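# Put the washcloth in the jar and close it

## Task

Get all of the washcloth inside the jar, with no part left out, and then fit the lid so that the jar ends up closed.

## Robot and tools

Robot: two arms on one table, left_arm and right_arm, each with a two-finger gripper and a wrist camera (cam_left_wrist and cam_right_wrist, both 672x504 pixels). The arm names do not match image sides.

Frame: every pose, in calls and in results, uses the scene frame. Its origin is at table-top height, halfway between the two nominal arm bases. +x points out over the table, +z points up, and left_arm sits on the +y side. Calibrated bases: left_arm at (-0.012, +0.329, 0), right_arm at (-0.049, -0.322, 0), in metres. Printed hand positions and orientations can be a few centimetres off, more at long reach.

Gripper: the fingers point along the gripper's +z axis and separate along its y axis. end_effector_position is the spot between the finger pads, roughly 1 cm short of the tips.

Row layout: one row is always 16 plain numbers, even when only one arm should move. The first 8 belong to left_arm: x, y, z (metres), qw, qx, qy, qz (quaternion, w first), then opening. The next 8 are the same for right_arm. Position and quaternion are an absolute pose in the scene frame, not an offset. Opening runs from -1 (shut) to +1 (fully open, 0.094 m) and is also an absolute command.

execute_actions(actions, cameras): actions is a list of actions; each action is a list of 1 to 15 rows, one row per 1/30 s control step. If fewer than 15 rows are given, the last one repeats to fill 15 steps. Each target must lie within 0.6 m of that gripper's current position along each of the gripper's own axes, or the action is refused for both arms; the first action is checked against the latest reported state. An empty actions list just returns state and images. cameras: omit, null or ["all"] for all, [] for none; an unknown name voids the call.

move(target, speed, blend, opening_speed, blocking, cameras): drives each gripper along a straight line from its "Hand target" to the absolute pose in target. target is one 16-number row or a list of up to 15 rows (waypoints). speed is in m/s, 0.002 to 4.3, default 0.25, one value or one per waypoint; rotation is capped at twice that in rad/s. blend (metres) rounds corners at intermediate waypoints. opening_speed (per second on the -1..+1 scale, at least 0.2) ramps the fingers; use a low value to close gently on something soft. The whole move is capped at 10 s. Opening changes in later waypoints are applied only after all arms and fingers come to rest there. Paths ignore obstacles and the other arm. blocking=false returns after about 0.5 s while the move continues; a new move replaces it.

wait(seconds): 0 to 10 s, each arm holds its last command. stop(): brakes a running move. zoom_image(camera, region): enlarges [x0, y0, x1, y1] pixels (top-left origin, at most 504x504) of cam_left_wrist or cam_right_wrist's latest image. read_manual(section): only licence text. finished_scene(scene): ends scene 1 or 2 irreversibly; call it only once the washcloth is fully in and the lid is on, stable without the robot.

Control notes: per control step the commanded orientation is clipped to within 40 degrees of the measured one. After each action an arm heads to its "Hand target", which may fall short of what was asked, so send the remainder next. To hold an arm still, resend the exact pose from the latest result plus its intended opening on every call. To keep a gripper's orientation, repeat the same quaternion rather than copying the drifting reported one. Sending 0 as an opening is a real command; repeat the present command to leave a gripper alone. Friction can leave an arm a centimetre or so off its target in free air.

Results: each gives end_effector_position and end_effector_quat_wxyz per arm, Joint positions (last value is finger opening in metres), Joint velocities ("within noise" means at rest), Joint torques (joints 3 and 4 wrap at ±28 N m), grip_measured (opening on the -1..+1 scale, may read up to about 2.7 mm wide when empty), grip_effort_nm (gripper motor effort, negative closing), Hand target, Tool commands, and for execute_actions some per-step positions. A move adds a "move:" line: done, off_target, moving, held or fault, plus limits=paced (pose clipped) or limits=held (steps withheld). done means within 10 mm and 2 degrees; neither done nor off_target tells you about contact.

Gripping: grip_measured keeps following the command into the force limit, so it will not reveal first contact. A soft cloth squashes further the lower you command; close slowly. To release, command an opening well above grip_measured.

Avoid: anything falling off the table or being left off it, dropping or releasing moving items, fast impacts, hard shoves, and any contact between the two arms (including one gripper closing on the other's fingers), which can end the scene. Keep paths away from an arm's own base; go around it. A near-straight arm or fast moves overshoot. Holding loads or stretching out heats motors: MOTOR HOT appears near 85 °C and an OVER-TEMPERATURE FAULT at 100 °C drops that arm for 30 s or more. Loose objects may get nudged occasionally. Simulation time runs on while you think.

Each tool is called after "Request:" by a JSON object that holds its "method" and its "body", one argument or row to a line.

## Session

Request:
{"method": "execute_actions", "body": {
  "actions": []
}}

Scene clock: 0.00 s.
left_arm: end_effector_position=(+0.2296, +0.2062, +0.3619) grip_measured=+1.000 grip_effort_nm=n/a end_effector_quat_wxyz=(+0.379, +0.075, +0.815, -0.432) | right_arm: end_effector_position=(+0.0483, -0.0246, +0.3067) grip_measured=+1.000 grip_effort_nm=n/a end_effector_quat_wxyz=(+0.160, -0.269, +0.909, +0.275)
Joint positions: left_arm=[0.039 0.473 0.732 -0.845 0.911 -0.276 0.094] | right_arm=[1.184 0.742 0.917 -1.101 -0.067 0.667 0.094]
Joint velocities: within noise
Joint torques (N m): no reading
Heat: left arm: hottest waist 29 °C; right arm: hottest shoulder 33 °C.
Hand target: left_arm +0.2296, +0.2063, +0.3739; +0.390, +0.080, +0.810, -0.430 | right_arm +0.0497, -0.0208, +0.3217; +0.169, -0.268, +0.904, +0.287
Tool commands: left_gripper/opening=+1.0 right_gripper/opening=+1.0

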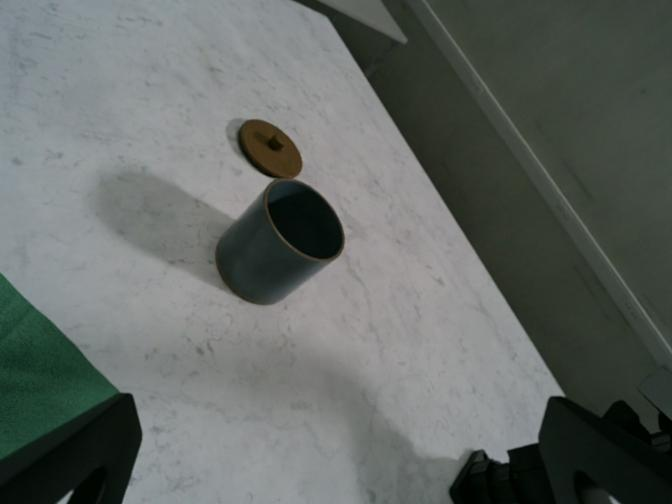

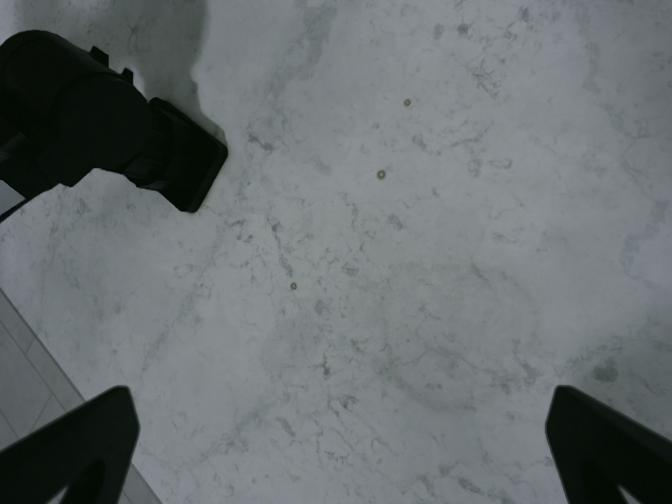

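Request:
{"method": "move", "body": {
  "target": [0.28, 0.2, 0.36, 0.2164, 0, 0.9763, 0, 1, 0.45, -0.2, 0.38, 0.2164, 0, 0.9763, 0, 1],
  "speed": 0.4
}}

Scene clock: 83.77 s.
left_arm: end_effector_position=(+0.2759, +0.2064, +0.3398) grip_measured=+1.000 grip_effort_nm=-0.012 end_effector_quat_wxyz=(+0.203, +0.003, +0.979, +0.009) | right_arm: end_effector_position=(+0.4415, -0.1998, +0.3631) grip_measured=+1.000 grip_effort_nm=-0.007 end_effector_quat_wxyz=(+0.202, +0.001, +0.979, -0.001)
Joint positions: left_arm=[-0.534 0.948 1.184 -1.454 -0.212 -0.474 0.094] | right_arm=[0.248 1.432 1.628 -1.375 0.114 0.263 0.094]
Joint velocities: within noise
Joint torques (N m): left_arm=[-0.5 -3.6 14.69 0.46 -0.31 -0.24] | right_arm=[-0.67 -9.52 12.59 0.75 0.35 0.03]
Heat: left arm: hottest elbow 36 °C; right arm: hottest elbow 41 °C.
Hand target: left_arm +0.2795, +0.2003, +0.3595; +0.216, +0.000, +0.976, +0.000 | right_arm +0.4494, -0.2001, +0.3798; +0.217, +0.000, +0.976, +0.000
Off the commanded pose: left_arm 0.022 m, 2 deg | right_arm 0.019 m, 2 deg.
move: off_target (left_arm, right_arm)

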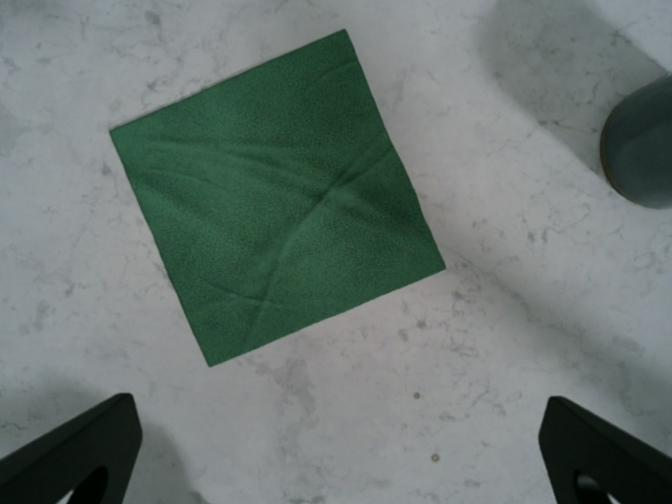

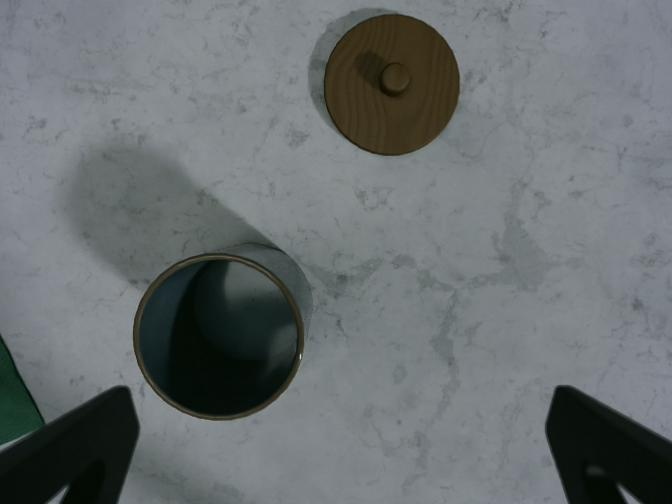

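Request:
{"method": "move", "body": {
  "target": [0.36, 0.272, 0.12, 0, 0, 1, 0, 0.3, 0.27, -0.28, 0.34, 0.539, -0.2802, 0.7698, 0.1962, 1],
  "speed": 0.4
}}

Scene clock: 206.70 s.
left_arm: end_effector_position=(+0.3558, +0.2689, +0.1240) grip_measured=+0.302 grip_effort_nm=-0.095 end_effector_quat_wxyz=(+0.000, -0.001, +1.000, +0.002) | right_arm: end_effector_position=(+0.2668, -0.2763, +0.3357) grip_measured=+1.000 grip_effort_nm=-0.007 end_effector_quat_wxyz=(+0.532, -0.278, +0.774, +0.203)
Joint positions: left_arm=[-0.18 1.388 0.998 -1.182 -0.003 -0.165 0.061] | right_arm=[-0.331 0.647 0.714 -0.678 -0.911 -0.485 0.094]
Joint velocities: within noise
Joint torques (N m): left_arm=[1.38 -8.7 9.29 0.7 0.09 0.07] | right_arm=[-1.03 -0.73 9.77 2.39 -0.48 0.05]
Heat: left arm: hottest elbow 45 °C; right arm: hottest elbow 45 °C.
Hand target: left_arm +0.3599, +0.2720, +0.1201; +0.000, +0.000, +1.000, +0.000 | right_arm +0.2699, -0.2800, +0.3400; +0.539, -0.280, +0.770, +0.196
Off the commanded pose: left_arm 0.007 m, 0 deg | right_arm 0.007 m, 1 deg.
move: done

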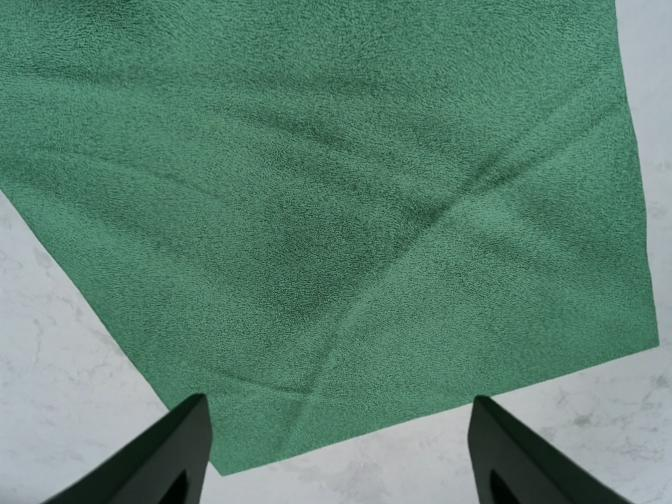

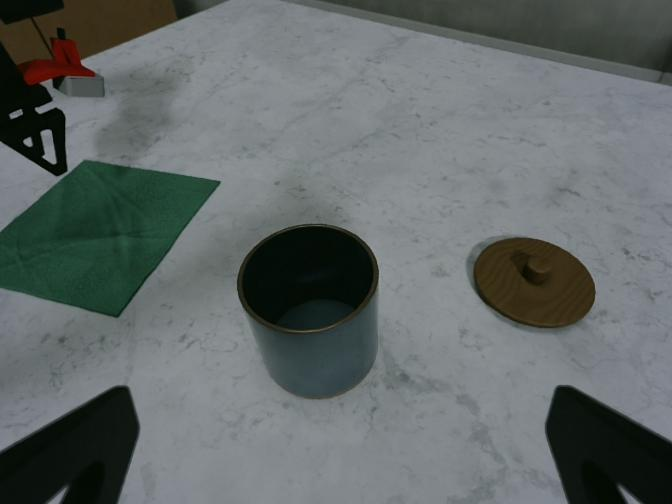

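Request:
{"method": "move", "body": {
  "target": [
    [0.36, 0.272, 0.03, 0, 0, 1, 0, 0.3, 0.27, -0.28, 0.34, 0.539, -0.2802, 0.7698, 0.1962, 1],
    [0.36, 0.272, 0.016, 0, 0, 1, 0, 0.3, 0.27, -0.28, 0.34, 0.539, -0.2802, 0.7698, 0.1962, 1]
  ],
  "speed": [0.25, 0.04]
}}

Scene clock: 217.80 s.
left_arm: end_effector_position=(+0.3631, +0.2676, +0.0265) grip_measured=+0.302 grip_effort_nm=-0.081 end_effector_quat_wxyz=(+0.009, -0.001, +1.000, +0.000) | right_arm: end_effector_position=(+0.2668, -0.2764, +0.3357) grip_measured=+1.000 grip_effort_nm=-0.007 end_effector_quat_wxyz=(+0.532, -0.278, +0.774, +0.203)
Joint positions: left_arm=[-0.18 1.539 0.864 -0.878 -0.002 -0.165 0.061] | right_arm=[-0.332 0.647 0.714 -0.678 -0.911 -0.485 0.094]
Joint velocities: within noise
Joint torques (N m): left_arm=[1.03 -9.11 7.02 0.75 0.06 0.05] | right_arm=[-1.03 -0.62 9.77 2.39 -0.47 0.03]
Heat: left arm: hottest elbow 43 °C; right arm: hottest elbow 44 °C.
Hand target: left_arm +0.3596, +0.2719, +0.0163; +0.000, +0.000, +1.000, +0.000 | right_arm +0.2699, -0.2801, +0.3400; +0.539, -0.280, +0.770, +0.196
Off the commanded pose: left_arm 0.012 m, 1 deg | right_arm 0.006 m, 1 deg.
move: off_target (left_arm)

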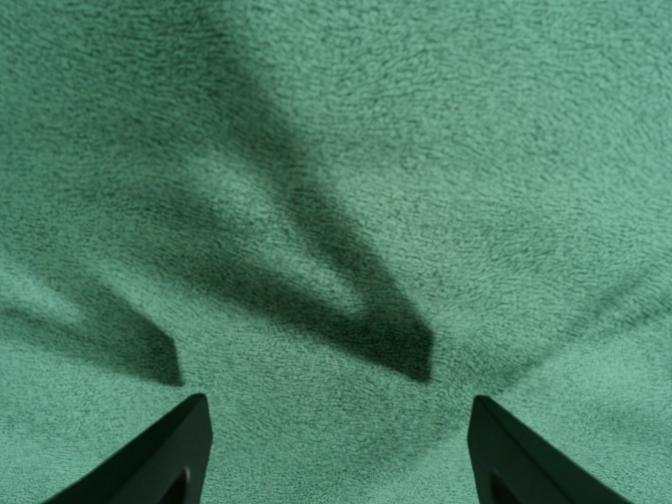

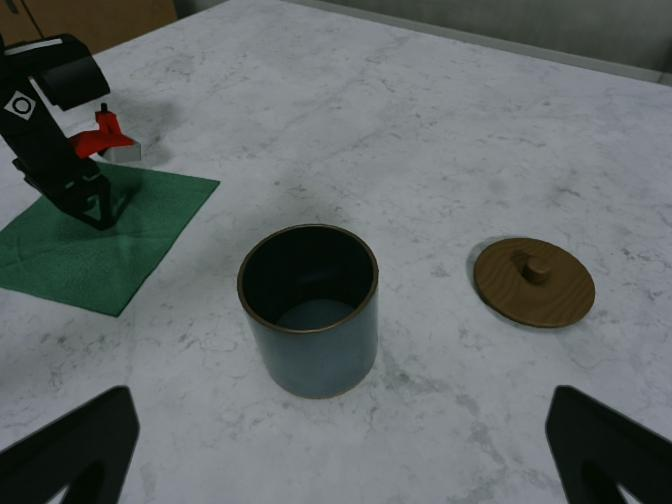

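Request:
{"method": "move", "body": {
  "target": [0.36, 0.272, 0.004, 0, 0, 1, 0, 0.3, 0.27, -0.28, 0.34, 0.539, -0.2802, 0.7698, 0.1962, 1],
  "speed": 0.04,
  "cameras": ["cam_left_wrist"]
}}

Scene clock: 223.13 s.
left_arm: end_effector_position=(+0.3622, +0.2678, +0.0165) grip_measured=+0.302 grip_effort_nm=-0.085 end_effector_quat_wxyz=(+0.008, -0.001, +1.000, +0.000) | right_arm: end_effector_position=(+0.2668, -0.2764, +0.3357) grip_measured=+1.000 grip_effort_nm=-0.007 end_effector_quat_wxyz=(+0.532, -0.278, +0.774, +0.203)
Joint positions: left_arm=[-0.18 1.557 0.851 -0.849 -0.002 -0.165 0.061] | right_arm=[-0.332 0.647 0.714 -0.678 -0.911 -0.485 0.094]
Joint velocities: within noise
Joint torques (N m): left_arm=[1.61 -9.17 6.83 0.98 0.05 0.03] | right_arm=[-1.03 -0.62 9.76 2.37 -0.47 0.03]
Heat: left arm: hottest elbow 42 °C; right arm: hottest elbow 44 °C.
Hand target: left_arm +0.3596, +0.2719, +0.0045; +0.000, +0.000, +1.000, +0.000 | right_arm +0.2699, -0.2801, +0.3400; +0.539, -0.280, +0.770, +0.196
Off the commanded pose: left_arm 0.013 m, 1 deg | right_arm 0.006 m, 1 deg.
move: off_target (left_arm)
Images, in order (width x height): cam_left_wrist 672x504.

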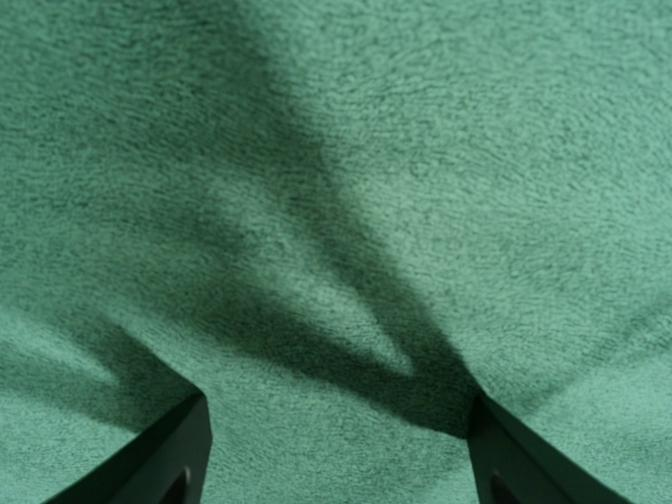

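Request:
{"method": "move", "body": {
  "target": [0.36, 0.272, -0.004, 0, 0, 1, 0, 0.3, 0.27, -0.28, 0.34, 0.539, -0.2802, 0.7698, 0.1962, 1],
  "speed": 0.03,
  "cameras": ["cam_left_wrist"]
}}

Scene clock: 229.90 s.
left_arm: end_effector_position=(+0.3645, +0.2674, +0.0155) grip_measured=+0.302 grip_effort_nm=-0.085 end_effector_quat_wxyz=(+0.014, -0.001, +1.000, -0.001) | right_arm: end_effector_position=(+0.2668, -0.2764, +0.3358) grip_measured=+1.000 grip_effort_nm=-0.012 end_effector_quat_wxyz=(+0.532, -0.278, +0.774, +0.203)
Joint positions: left_arm=[-0.18 1.558 0.849 -0.834 -0.002 -0.165 0.061] | right_arm=[-0.332 0.647 0.714 -0.678 -0.912 -0.485 0.094]
Joint velocities: within noise
Joint torques (N m): left_arm=[1.44 -8 6.35 1.36 0.06 0.06] | right_arm=[-0.91 -0.67 9.78 2.4 -0.47 0.03]
Heat: left arm: hottest elbow 40 °C; right arm: hottest elbow 44 °C.
Hand target: left_arm +0.3589, +0.2719, -0.0031; +0.000, +0.000, +1.000, +0.000 | right_arm +0.2699, -0.2800, +0.3400; +0.539, -0.280, +0.770, +0.196
Off the commanded pose: left_arm 0.021 m, 2 deg | right_arm 0.006 m, 1 deg.
move: off_target (left_arm)
Images, in order (width x height): cam_left_wrist 672x504.

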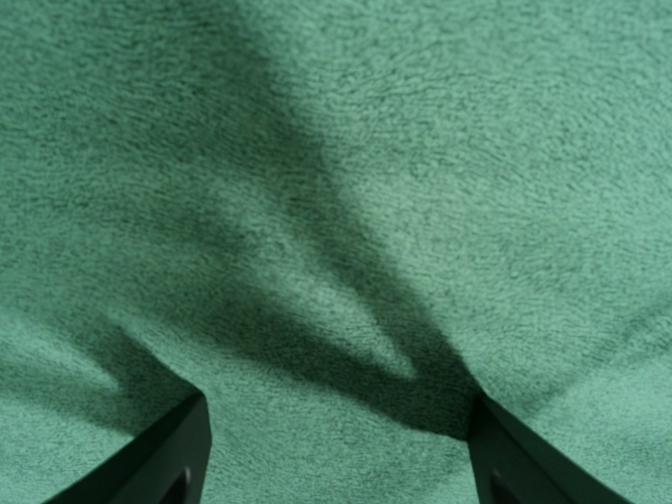

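Request:
{"method": "move", "body": {
  "target": [0.36, 0.272, -0.006, 0, 0, 1, 0, -1, 0.27, -0.28, 0.34, 0.539, -0.2802, 0.7698, 0.1962, 1],
  "speed": 0.03,
  "opening_speed": 1.0
}}

Scene clock: 236.13 s.
left_arm: end_effector_position=(+0.3696, +0.2667, +0.0154) grip_measured=-0.852 grip_effort_nm=-1.033 end_effector_quat_wxyz=(+0.024, -0.001, +1.000, -0.003) | right_arm: end_effector_position=(+0.2668, -0.2764, +0.3358) grip_measured=+1.000 grip_effort_nm=-0.007 end_effector_quat_wxyz=(+0.532, -0.278, +0.774, +0.203)
Joint positions: left_arm=[-0.179 1.559 0.849 -0.812 -0.002 -0.165 0.007] | right_arm=[-0.332 0.647 0.714 -0.678 -0.912 -0.485 0.094]
Joint velocities: within noise
Joint torques (N m): left_arm=[1.44 -7.41 6.28 0.7 0.1 0.05] | right_arm=[-1.08 -0.62 9.77 2.4 -0.46 0.02]
Heat: left arm: hottest elbow 39 °C; right arm: hottest elbow 44 °C.
Hand target: left_arm +0.3591, +0.2719, -0.0048; +0.000, +0.000, +1.000, +0.000 | right_arm +0.2699, -0.2800, +0.3400; +0.539, -0.280, +0.770, +0.196
Off the commanded pose: left_arm 0.024 m, 3 deg | right_arm 0.006 m, 1 deg.
move: off_target (left_arm)

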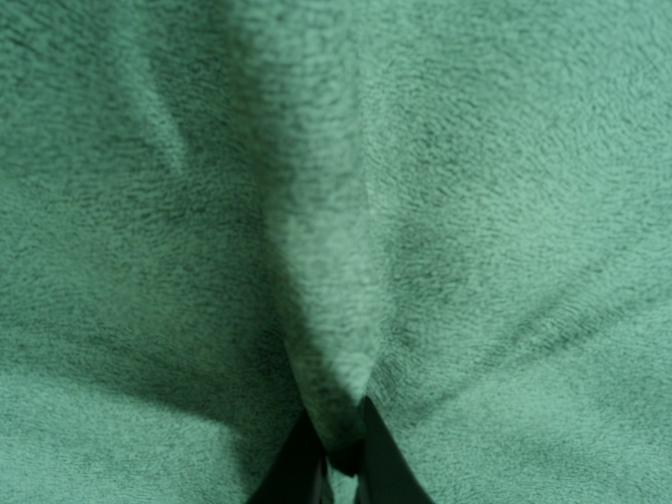

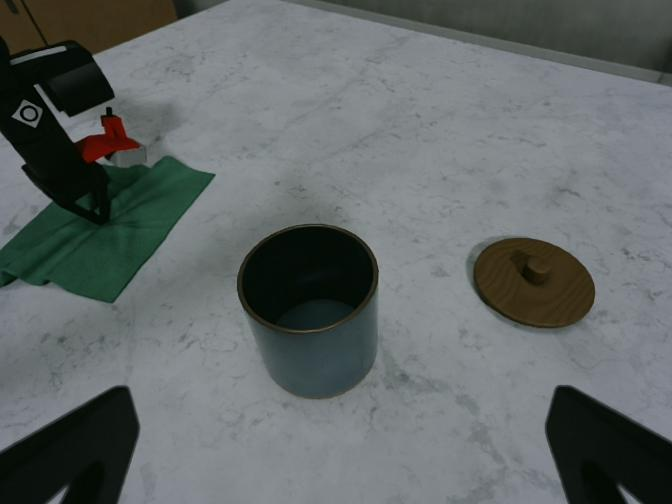

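Request:
{"method": "move", "body": {
  "target": [
    [0.36, 0.272, 0.10, 0, 0, 1, 0, -1, 0.27, -0.28, 0.34, 0.539, -0.2802, 0.7698, 0.1962, 1],
    [0.36, 0.25, 0.33, 0, 0, 1, 0, -1, 0.27, -0.28, 0.34, 0.539, -0.2802, 0.7698, 0.1962, 1]
  ],
  "speed": [0.12, 0.25],
  "blend": [0.03, 0]
}}

Scene clock: 244.93 s.
left_arm: end_effector_position=(+0.3523, +0.2571, +0.3157) grip_measured=-0.852 grip_effort_nm=-1.033 end_effector_quat_wxyz=(-0.002, +0.000, +1.000, +0.001) | right_arm: end_effector_position=(+0.2668, -0.2764, +0.3358) grip_measured=+1.000 grip_effort_nm=-0.012 end_effector_quat_wxyz=(+0.532, -0.278, +0.774, +0.203)
Joint positions: left_arm=[-0.212 1.32 1.444 -1.699 -0.001 -0.194 0.007] | right_arm=[-0.332 0.647 0.714 -0.678 -0.912 -0.485 0.094]
Joint velocities: within noise
Joint torques (N m): left_arm=[-0.91 -9 13.9 -0.24 0.01 -0.26] | right_arm=[-0.97 -0.67 9.74 2.37 -0.47 0.03]
Heat: left arm: hottest elbow 39 °C; right arm: hottest elbow 43 °C.
Hand target: left_arm +0.3594, +0.2501, +0.3294; +0.010, +0.000, +1.000, -0.002 | right_arm +0.2699, -0.2800, +0.3400; +0.539, -0.280, +0.770, +0.196
Off the commanded pose: left_arm 0.018 m, 0 deg | right_arm 0.006 m, 1 deg.
joint sent to its limit (left arm) — joint 4 (wrist pitch), lower limit. The joint targets still meet the commanded pose.
move: off_target (left_arm)

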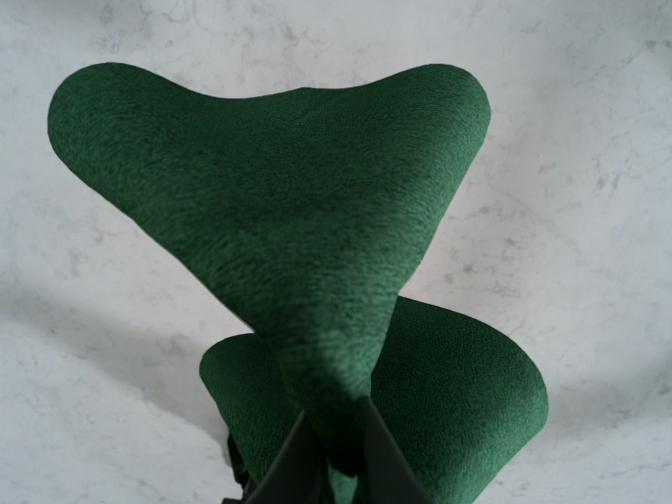

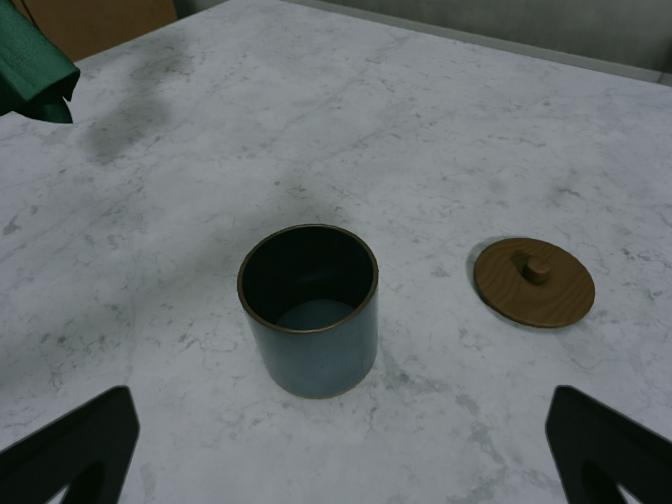

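Request:
{"method": "move", "body": {
  "target": [
    [0.39, 0.15, 0.36, 0.1206, 0.3794, 0.9159, -0.0499, -1, 0.27, -0.28, 0.34, 0.539, -0.2802, 0.7698, 0.1962, 1],
    [0.41, 0.02, 0.37, 0.1206, 0.3794, 0.9159, -0.0499, -1, 0.27, -0.28, 0.34, 0.539, -0.2802, 0.7698, 0.1962, 1]
  ],
  "speed": 0.25,
  "blend": [0.03, 0]
}}

Scene clock: 263.90 s.
left_arm: end_effector_position=(+0.4026, +0.0269, +0.3581) grip_measured=-0.852 grip_effort_nm=-1.043 end_effector_quat_wxyz=(+0.111, +0.385, +0.915, -0.048) | right_arm: end_effector_position=(+0.2668, -0.2764, +0.3358) grip_measured=+1.000 grip_effort_nm=-0.007 end_effector_quat_wxyz=(+0.532, -0.278, +0.774, +0.203)
Joint positions: left_arm=[-0.631 1.553 1.781 -1.56 0.046 0.177 0.007] | right_arm=[-0.332 0.647 0.714 -0.678 -0.912 -0.485 0.094]
Joint velocities: within noise
Joint torques (N m): left_arm=[-0.03 -12.22 14.58 0.27 -0.06 -0.23] | right_arm=[-1.08 -0.73 9.78 2.36 -0.47 0.03]
Heat: left arm: hottest elbow 39 °C; right arm: hottest elbow 43 °C.
Hand target: left_arm +0.4095, +0.0204, +0.3698; +0.121, +0.380, +0.916, -0.050 | right_arm +0.2699, -0.2800, +0.3400; +0.539, -0.280, +0.770, +0.196
Off the commanded pose: left_arm 0.016 m, 1 deg | right_arm 0.006 m, 1 deg.
move: off_target (left_arm)

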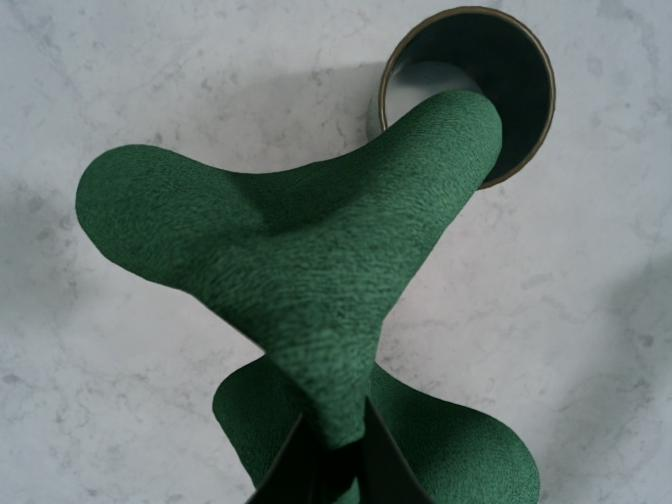

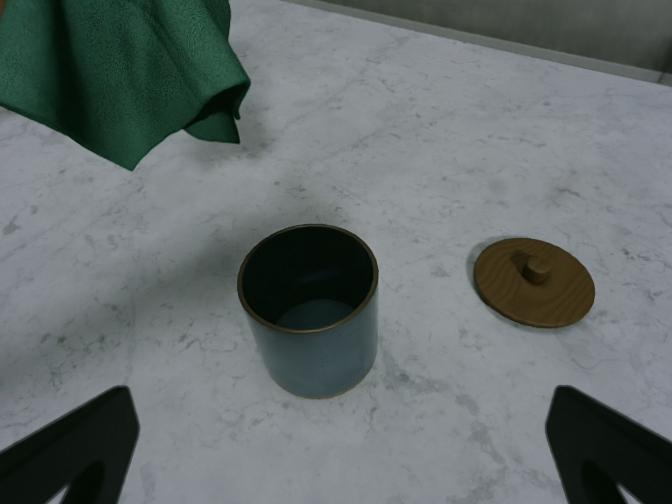

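Request:
{"method": "move", "body": {
  "target": [
    [0.415, -0.113, 0.37, 0.1206, 0.3794, 0.9159, -0.0499, -1, 0.27, -0.28, 0.34, 0.539, -0.2802, 0.7698, 0.1962, 1],
    [0.415, -0.115, 0.30, 0.1206, 0.3794, 0.9159, -0.0499, -1, 0.27, -0.28, 0.34, 0.539, -0.2802, 0.7698, 0.1962, 1]
  ],
  "speed": [0.2, 0.1]
}}

Scene clock: 285.27 s.
left_arm: end_effector_position=(+0.4170, -0.1114, +0.2984) grip_measured=-0.852 grip_effort_nm=-1.038 end_effector_quat_wxyz=(+0.114, +0.383, +0.916, -0.047) | right_arm: end_effector_position=(+0.2668, -0.2764, +0.3358) grip_measured=+1.000 grip_effort_nm=-0.007 end_effector_quat_wxyz=(+0.532, -0.278, +0.774, +0.203)
Joint positions: left_arm=[-0.816 1.808 1.95 -1.465 -0.002 -0.007 0.007] | right_arm=[-0.332 0.647 0.714 -0.678 -0.912 -0.485 0.094]
Joint velocities: within noise
Joint torques (N m): left_arm=[-0.5 -18.2 9.76 1.07 -0.12 -0.25] | right_arm=[-1.08 -0.79 9.77 2.39 -0.46 0.03]
Heat: left arm: hottest elbow 39 °C; right arm: hottest elbow 42 °C.
Hand target: left_arm +0.4151, -0.1149, +0.3000; +0.120, +0.379, +0.916, -0.050 | right_arm +0.2699, -0.2800, +0.3400; +0.539, -0.280, +0.770, +0.196
Off the commanded pose: left_arm 0.004 m, 1 deg | right_arm 0.006 m, 1 deg.
move: done

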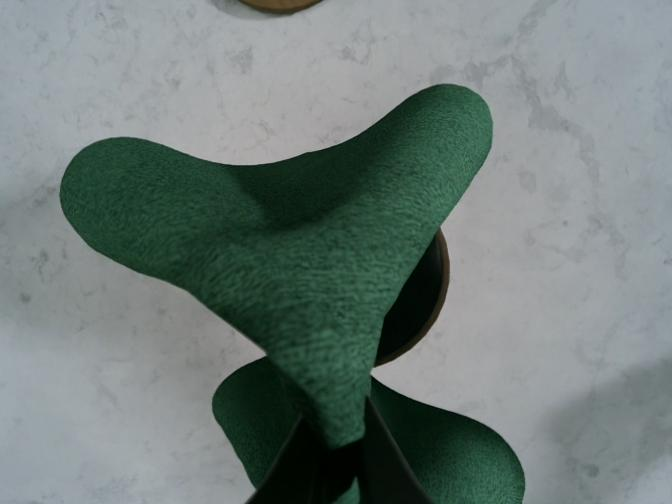

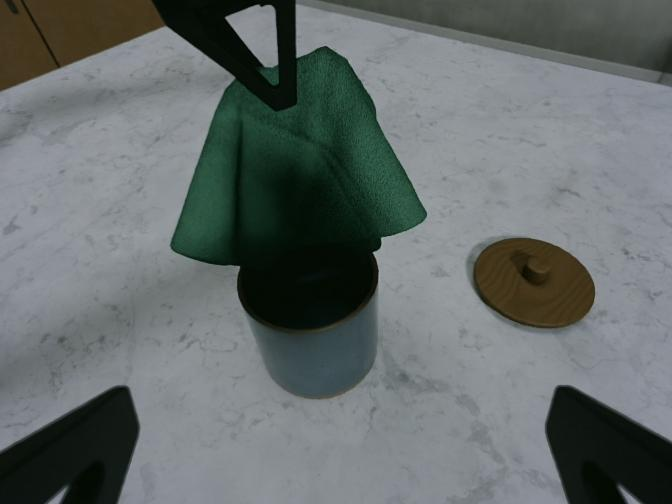

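Request:
{"method": "move", "body": {
  "target": [0.412, -0.113, 0.20, 0.1206, 0.3794, 0.9159, -0.0499, -1, 0.27, -0.28, 0.34, 0.539, -0.2802, 0.7698, 0.1962, 1],
  "speed": 0.1
}}

Scene clock: 306.40 s.
left_arm: end_effector_position=(+0.4149, -0.1091, +0.1989) grip_measured=-0.852 grip_effort_nm=-1.033 end_effector_quat_wxyz=(+0.115, +0.382, +0.916, -0.047) | right_arm: end_effector_position=(+0.2668, -0.2764, +0.3358) grip_measured=+1.000 grip_effort_nm=-0.007 end_effector_quat_wxyz=(+0.532, -0.278, +0.774, +0.203)
Joint positions: left_arm=[-0.816 1.795 1.671 -1.198 -0.003 -0.008 0.007] | right_arm=[-0.332 0.647 0.714 -0.678 -0.912 -0.485 0.094]
Joint velocities: within noise
Joint torques (N m): left_arm=[-0.67 -18.08 9.63 1.21 -0.11 -0.26] | right_arm=[-0.97 -0.73 9.73 2.4 -0.46 0.04]
Heat: left arm: hottest elbow 38 °C; right arm: hottest elbow 42 °C.
Hand target: left_arm +0.4120, -0.1129, +0.1999; +0.120, +0.379, +0.916, -0.050 | right_arm +0.2699, -0.2800, +0.3400; +0.539, -0.280, +0.770, +0.196
Off the commanded pose: left_arm 0.005 m, 1 deg | right_arm 0.006 m, 1 deg.
move: done

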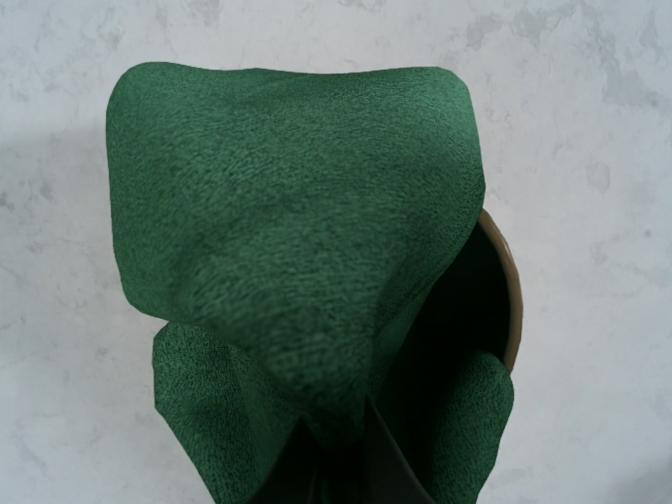

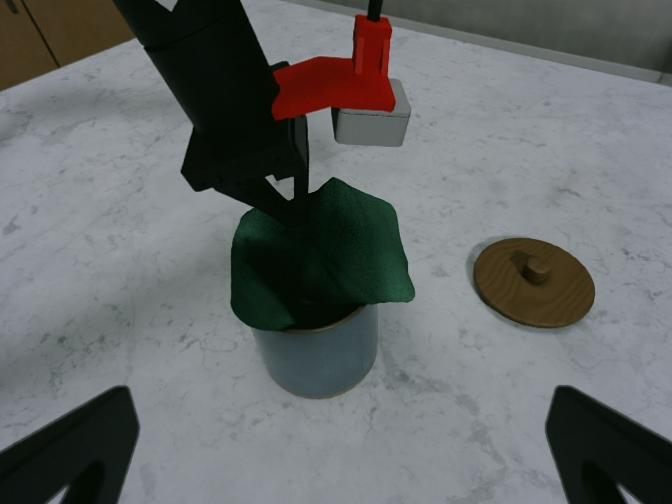

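Request:
{"method": "move", "body": {
  "target": [
    [0.405, -0.108, 0.15, 0.1206, 0.3794, 0.9159, -0.0499, -1, 0.27, -0.28, 0.34, 0.539, -0.2802, 0.7698, 0.1962, 1],
    [0.401, -0.106, 0.09, 0.1206, 0.3794, 0.9159, -0.0499, -1, 0.27, -0.28, 0.34, 0.539, -0.2802, 0.7698, 0.1962, 1]
  ],
  "speed": 0.08,
  "blend": [0.01, 0]
}}

Scene clock: 317.30 s.
left_arm: end_effector_position=(+0.4082, -0.1032, +0.1190) grip_measured=-0.852 grip_effort_nm=-1.038 end_effector_quat_wxyz=(+0.140, +0.379, +0.913, -0.057) | right_arm: end_effector_position=(+0.2668, -0.2764, +0.3358) grip_measured=+1.000 grip_effort_nm=-0.002 end_effector_quat_wxyz=(+0.532, -0.278, +0.774, +0.203)
Joint positions: left_arm=[-0.818 1.791 1.439 -0.914 -0.006 -0.012 0.007] | right_arm=[-0.332 0.647 0.714 -0.678 -0.912 -0.485 0.094]
Joint velocities: within noise
Joint torques (N m): left_arm=[-0.85 -13.8 8.55 1.24 -0.08 -0.23] | right_arm=[-1.03 -0.73 9.8 2.4 -0.46 0.04]
Heat: left arm: hottest elbow 39 °C; right arm: hottest elbow 42 °C.
Hand target: left_arm +0.4003, -0.1051, +0.0908; +0.121, +0.380, +0.916, -0.050 | right_arm +0.2699, -0.2800, +0.3400; +0.539, -0.280, +0.770, +0.196
Off the commanded pose: left_arm 0.030 m, 2 deg | right_arm 0.006 m, 1 deg.
move: off_target (left_arm)

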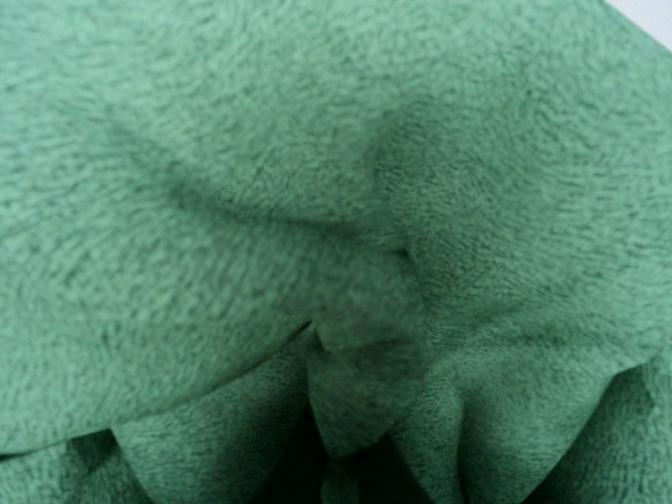

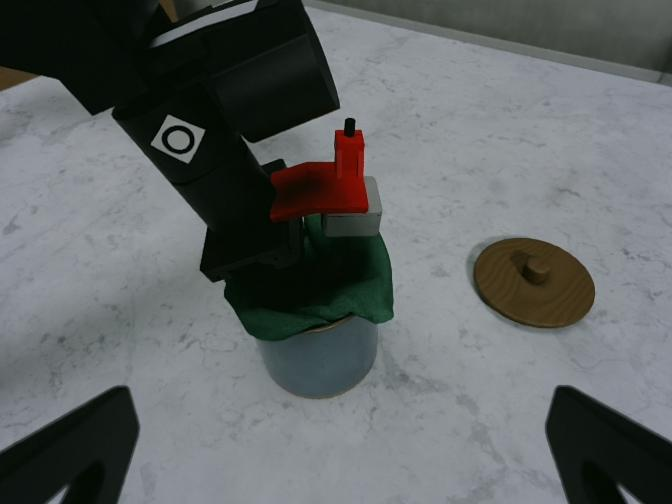

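Request:
{"method": "move", "body": {
  "target": [0.400, -0.105, 0.06, 0.1206, 0.3794, 0.9159, -0.0499, -1, 0.27, -0.28, 0.34, 0.539, -0.2802, 0.7698, 0.1962, 1],
  "speed": 0.06
}}

Scene clock: 331.37 s.
left_arm: end_effector_position=(+0.4112, -0.1065, +0.0987) grip_measured=-0.852 grip_effort_nm=-1.033 end_effector_quat_wxyz=(+0.151, +0.378, +0.911, -0.062) | right_arm: end_effector_position=(+0.2668, -0.2764, +0.3358) grip_measured=+1.000 grip_effort_nm=-0.007 end_effector_quat_wxyz=(+0.532, -0.278, +0.774, +0.203)
Joint positions: left_arm=[-0.818 1.809 1.403 -0.837 -0.006 -0.013 0.007] | right_arm=[-0.332 0.647 0.714 -0.678 -0.912 -0.485 0.094]
Joint velocities: within noise
Joint torques (N m): left_arm=[-0.91 -13.51 7.77 1.11 -0.08 -0.25] | right_arm=[-0.97 -0.62 9.77 2.39 -0.47 0.03]
Heat: left arm: hottest elbow 38 °C; right arm: hottest elbow 42 °C.
Hand target: left_arm +0.3990, -0.1036, +0.0615; +0.121, +0.380, +0.916, -0.050 | right_arm +0.2699, -0.2800, +0.3400; +0.539, -0.280, +0.770, +0.196
Off the commanded pose: left_arm 0.040 m, 4 deg | right_arm 0.006 m, 1 deg.
move: off_target (left_arm)

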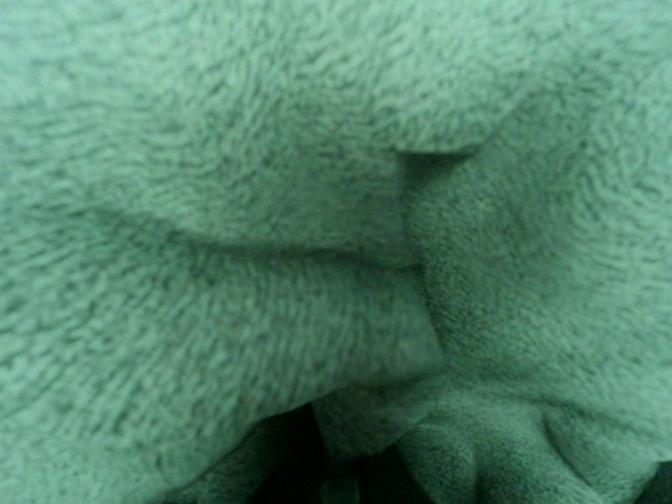

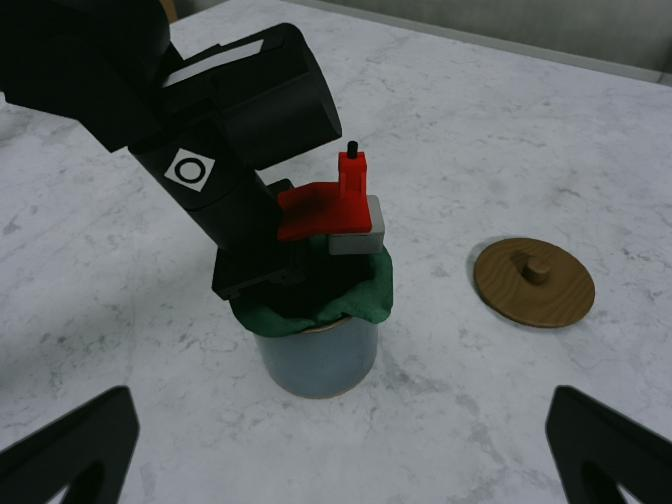

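Request:
{"method": "move", "body": {
  "target": [0.398, -0.102, 0.03, 0.1206, 0.3794, 0.9159, -0.0499, -1, 0.27, -0.28, 0.34, 0.539, -0.2802, 0.7698, 0.1962, 1],
  "speed": 0.06
}}

Scene clock: 350.10 s.
left_arm: end_effector_position=(+0.4145, -0.1119, +0.0921) grip_measured=-0.852 grip_effort_nm=-1.033 end_effector_quat_wxyz=(+0.172, +0.378, +0.907, -0.071) | right_arm: end_effector_position=(+0.2668, -0.2764, +0.3358) grip_measured=+1.000 grip_effort_nm=-0.012 end_effector_quat_wxyz=(+0.532, -0.278, +0.774, +0.203)
Joint positions: left_arm=[-0.82 1.81 1.374 -0.76 -0.006 -0.013 0.007] | right_arm=[-0.332 0.647 0.714 -0.678 -0.912 -0.485 0.094]
Joint velocities: within noise
Joint torques (N m): left_arm=[-0.44 -11.46 6.09 0.95 -0.06 -0.25] | right_arm=[-1.03 -0.79 9.77 2.37 -0.47 0.04]
Heat: left arm: hottest elbow 37 °C; right arm: hottest elbow 42 °C.
Hand target: left_arm +0.3956, -0.0990, +0.0337; +0.121, +0.380, +0.916, -0.049 | right_arm +0.2699, -0.2800, +0.3400; +0.539, -0.280, +0.770, +0.196
Off the commanded pose: left_arm 0.065 m, 6 deg | right_arm 0.006 m, 1 deg.
move: off_target (left_arm)

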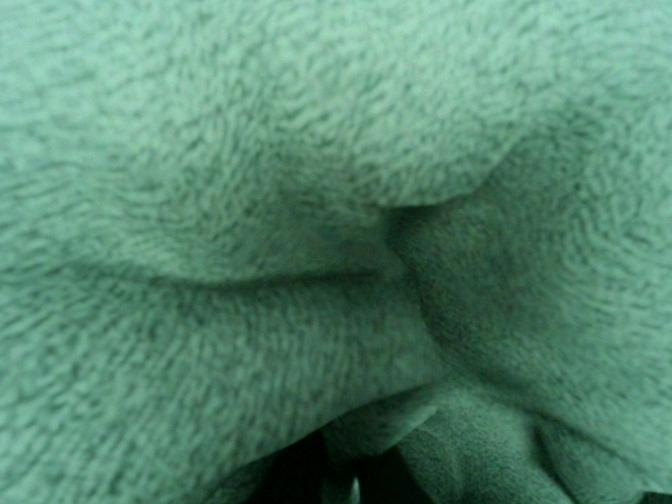

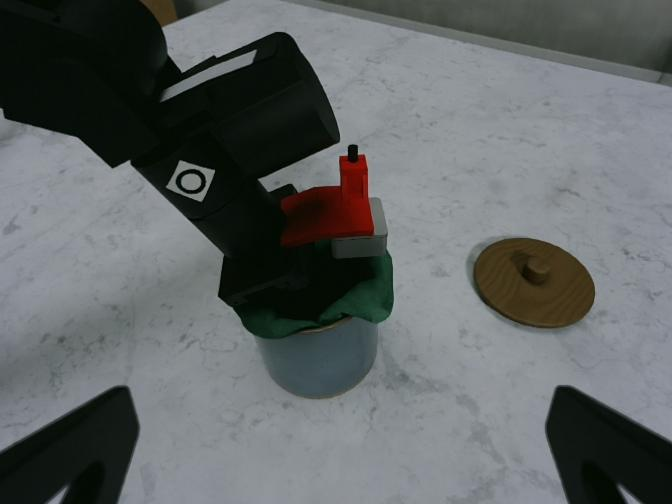

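Request:
{"method": "move", "body": {
  "target": [
    [0.408, -0.107, 0.09, 0.1206, 0.3794, 0.9159, -0.0499, -1, 0.27, -0.28, 0.34, 0.539, -0.2802, 0.7698, 0.1962, 1],
    [0.408, -0.107, 0.095, 0.1206, 0.3794, 0.9159, -0.0499, -0.4, 0.27, -0.28, 0.34, 0.539, -0.2802, 0.7698, 0.1962, 1],
    [0.405, -0.104, 0.16, 0.1206, 0.3794, 0.9159, -0.0499, -0.4, 0.27, -0.28, 0.34, 0.539, -0.2802, 0.7698, 0.1962, 1],
    [0.38, -0.08, 0.30, 0.1206, 0.3794, 0.9159, -0.0499, -0.4, 0.27, -0.28, 0.34, 0.539, -0.2802, 0.7698, 0.1962, 1]
  ],
  "speed": [0.06, 0.06, 0.06, 0.25]
}}

Scene clock: 365.13 s.
left_arm: end_effector_position=(+0.3743, -0.0707, +0.2921) grip_measured=-0.402 grip_effort_nm=0.085 end_effector_quat_wxyz=(+0.116, +0.382, +0.916, -0.048) | right_arm: end_effector_position=(+0.2668, -0.2764, +0.3358) grip_measured=+1.000 grip_effort_nm=-0.007 end_effector_quat_wxyz=(+0.532, -0.278, +0.774, +0.203)
Joint positions: left_arm=[-0.82 1.635 1.704 -1.389 -0.004 -0.013 0.028] | right_arm=[-0.332 0.647 0.714 -0.678 -0.912 -0.485 0.094]
Joint velocities: within noise
Joint torques (N m): left_arm=[-0.15 -13.68 14.3 0.2 -0.06 -0.18] | right_arm=[-1.03 -0.73 9.78 2.39 -0.47 0.03]
Heat: left arm: hottest elbow 37 °C; right arm: hottest elbow 42 °C.
Hand target: left_arm +0.3796, -0.0798, +0.2998; +0.121, +0.379, +0.916, -0.050 | right_arm +0.2699, -0.2800, +0.3400; +0.539, -0.280, +0.770, +0.196
Off the commanded pose: left_arm 0.013 m, 1 deg | right_arm 0.006 m, 1 deg.
move: off_target (left_arm)

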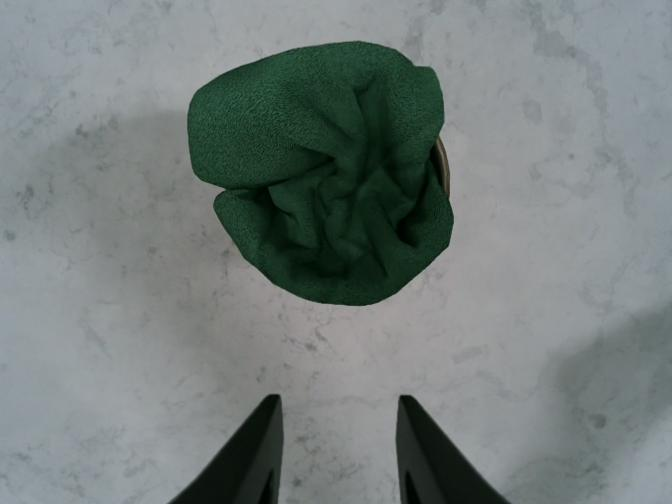

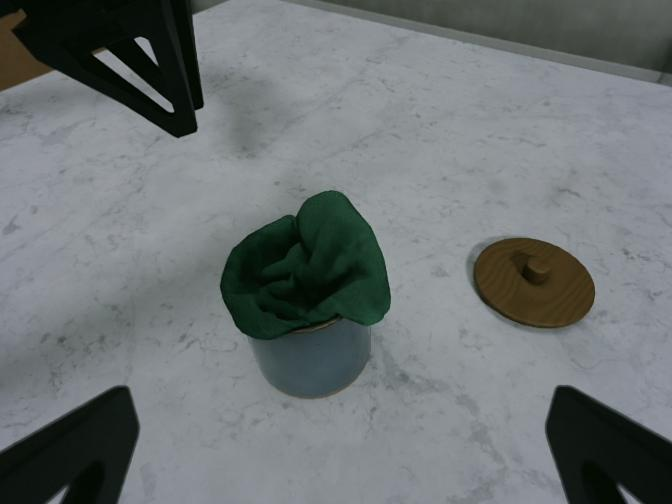

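Request:
{"method": "zoom_image", "body": {
  "camera": "cam_left_wrist",
  "region": [150, 20, 500, 330]
}}

Request:
{"method": "zoom_image", "body": {
  "camera": "cam_right_wrist",
  "region": [190, 160, 430, 420]
}}

Scaled by 1.440.

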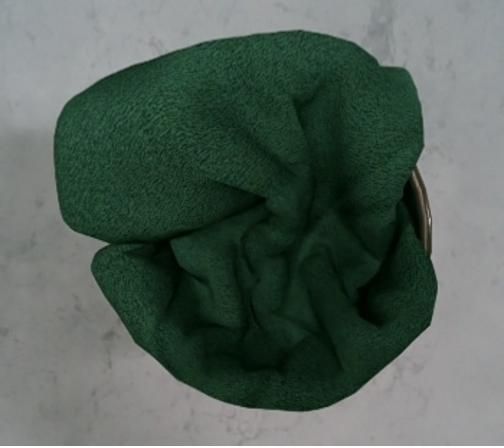

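Scaled by 1.938.

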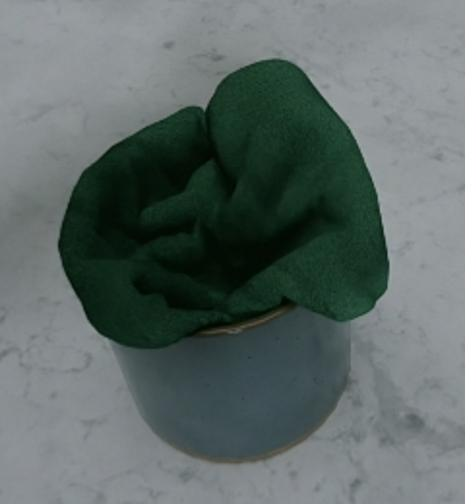

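Request:
{"method": "move", "body": {
  "target": [
    [0.50, -0.09, 0.25, 0, 0, 1, 0, 0.1, 0.27, -0.28, 0.34, 0.539, -0.2802, 0.7698, 0.1962, 1],
    [0.517, -0.108, 0.13, 0, 0, 1, 0, 0.1, 0.27, -0.28, 0.34, 0.539, -0.2802, 0.7698, 0.1962, 1]
  ],
  "speed": [0.25, 0.15],
  "blend": [0.02, 0]
}}

Scene clock: 416.20 s.
left_arm: end_effector_position=(+0.5115, -0.1082, +0.1464) grip_measured=+0.098 grip_effort_nm=0.081 end_effector_quat_wxyz=(+0.006, +0.010, +1.000, -0.003) | right_arm: end_effector_position=(+0.2668, -0.2764, +0.3358) grip_measured=+1.000 grip_effort_nm=-0.007 end_effector_quat_wxyz=(+0.532, -0.278, +0.774, +0.203)
Joint positions: left_arm=[-0.713 2.192 2.174 -1.541 -0.003 -0.677 0.052] | right_arm=[-0.332 0.647 0.714 -0.678 -0.912 -0.485 0.094]
Joint velocities: within noise
Joint torques (N m): left_arm=[0.97 -20.48 10.11 0.72 0.05 -0.24] | right_arm=[-0.91 -0.62 9.77 2.36 -0.48 0.03]
Heat: left arm: hottest elbow 42 °C; right arm: hottest elbow 42 °C.
Hand target: left_arm +0.5165, -0.1077, +0.1300; +0.000, +0.000, +1.000, +0.000 | right_arm +0.2699, -0.2800, +0.3400; +0.539, -0.280, +0.770, +0.196
Off the commanded pose: left_arm 0.017 m, 1 deg | right_arm 0.006 m, 1 deg.
move: off_target (left_arm)

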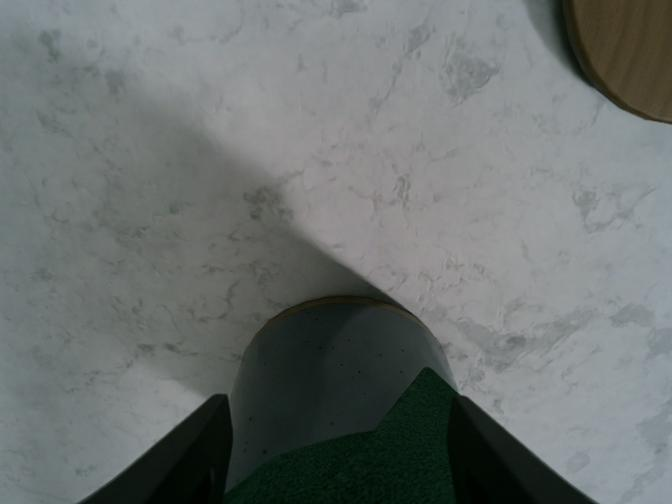

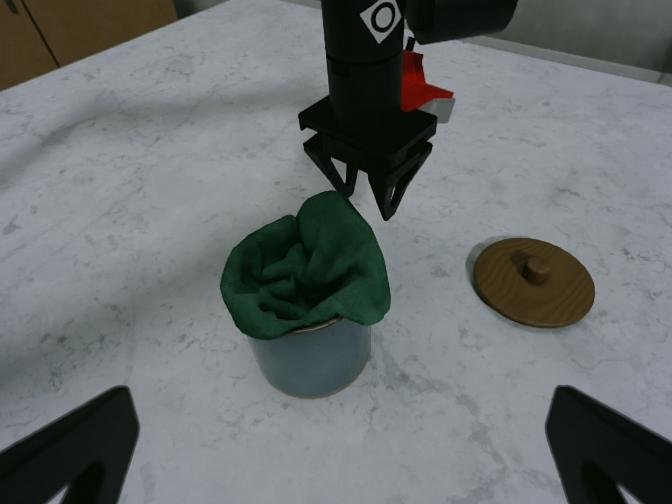

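Request:
{"method": "move", "body": {
  "target": [
    [0.520, -0.110, 0.098, 0, 0, 1, 0, 0.1, 0.27, -0.28, 0.34, 0.539, -0.2802, 0.7698, 0.1962, 1],
    [0.497, -0.110, 0.098, 0, 0, 1, 0, 0.1, 0.27, -0.28, 0.34, 0.539, -0.2802, 0.7698, 0.1962, 1]
  ],
  "speed": [0.1, 0.06]
}}

Scene clock: 426.67 s.
left_arm: end_effector_position=(+0.5044, -0.1023, +0.0991) grip_measured=+0.098 grip_effort_nm=0.081 end_effector_quat_wxyz=(-0.001, -0.001, +1.000, +0.002) | right_arm: end_effector_position=(+0.2668, -0.2764, +0.3358) grip_measured=+1.000 grip_effort_nm=-0.007 end_effector_quat_wxyz=(+0.532, -0.278, +0.774, +0.203)
Joint positions: left_arm=[-0.713 2.187 2.041 -1.429 -0.002 -0.699 0.052] | right_arm=[-0.332 0.647 0.714 -0.678 -0.912 -0.485 0.094]
Joint velocities: within noise
Joint torques (N m): left_arm=[-0.85 -22.71 8.92 0.58 0.06 -0.2] | right_arm=[-0.91 -0.62 9.78 2.39 -0.46 0.04]
Heat: left arm: hottest elbow 40 °C; right arm: hottest elbow 42 °C.
Hand target: left_arm +0.4970, -0.1100, +0.0981; +0.000, +0.000, +1.000, +0.000 | right_arm +0.2699, -0.2800, +0.3400; +0.539, -0.280, +0.770, +0.196
Off the commanded pose: left_arm 0.011 m, 0 deg | right_arm 0.006 m, 1 deg.
move: off_target (left_arm)

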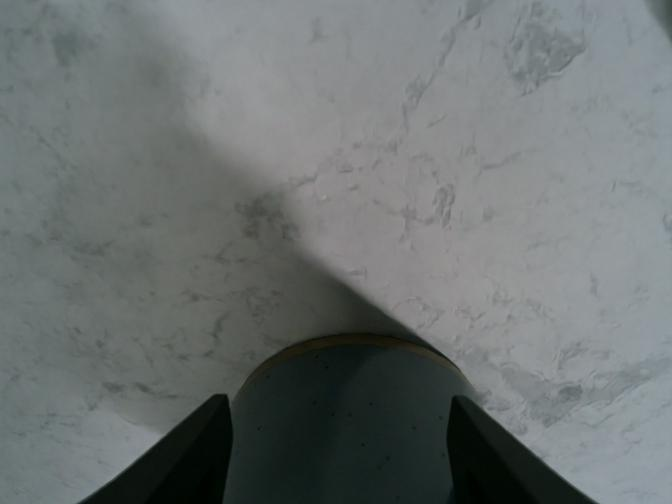

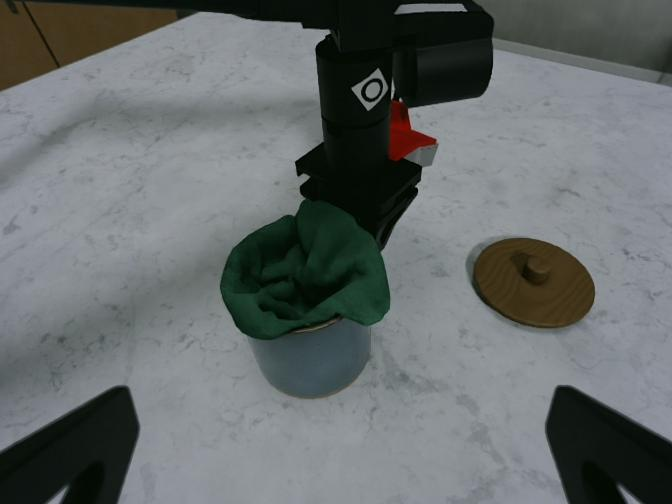

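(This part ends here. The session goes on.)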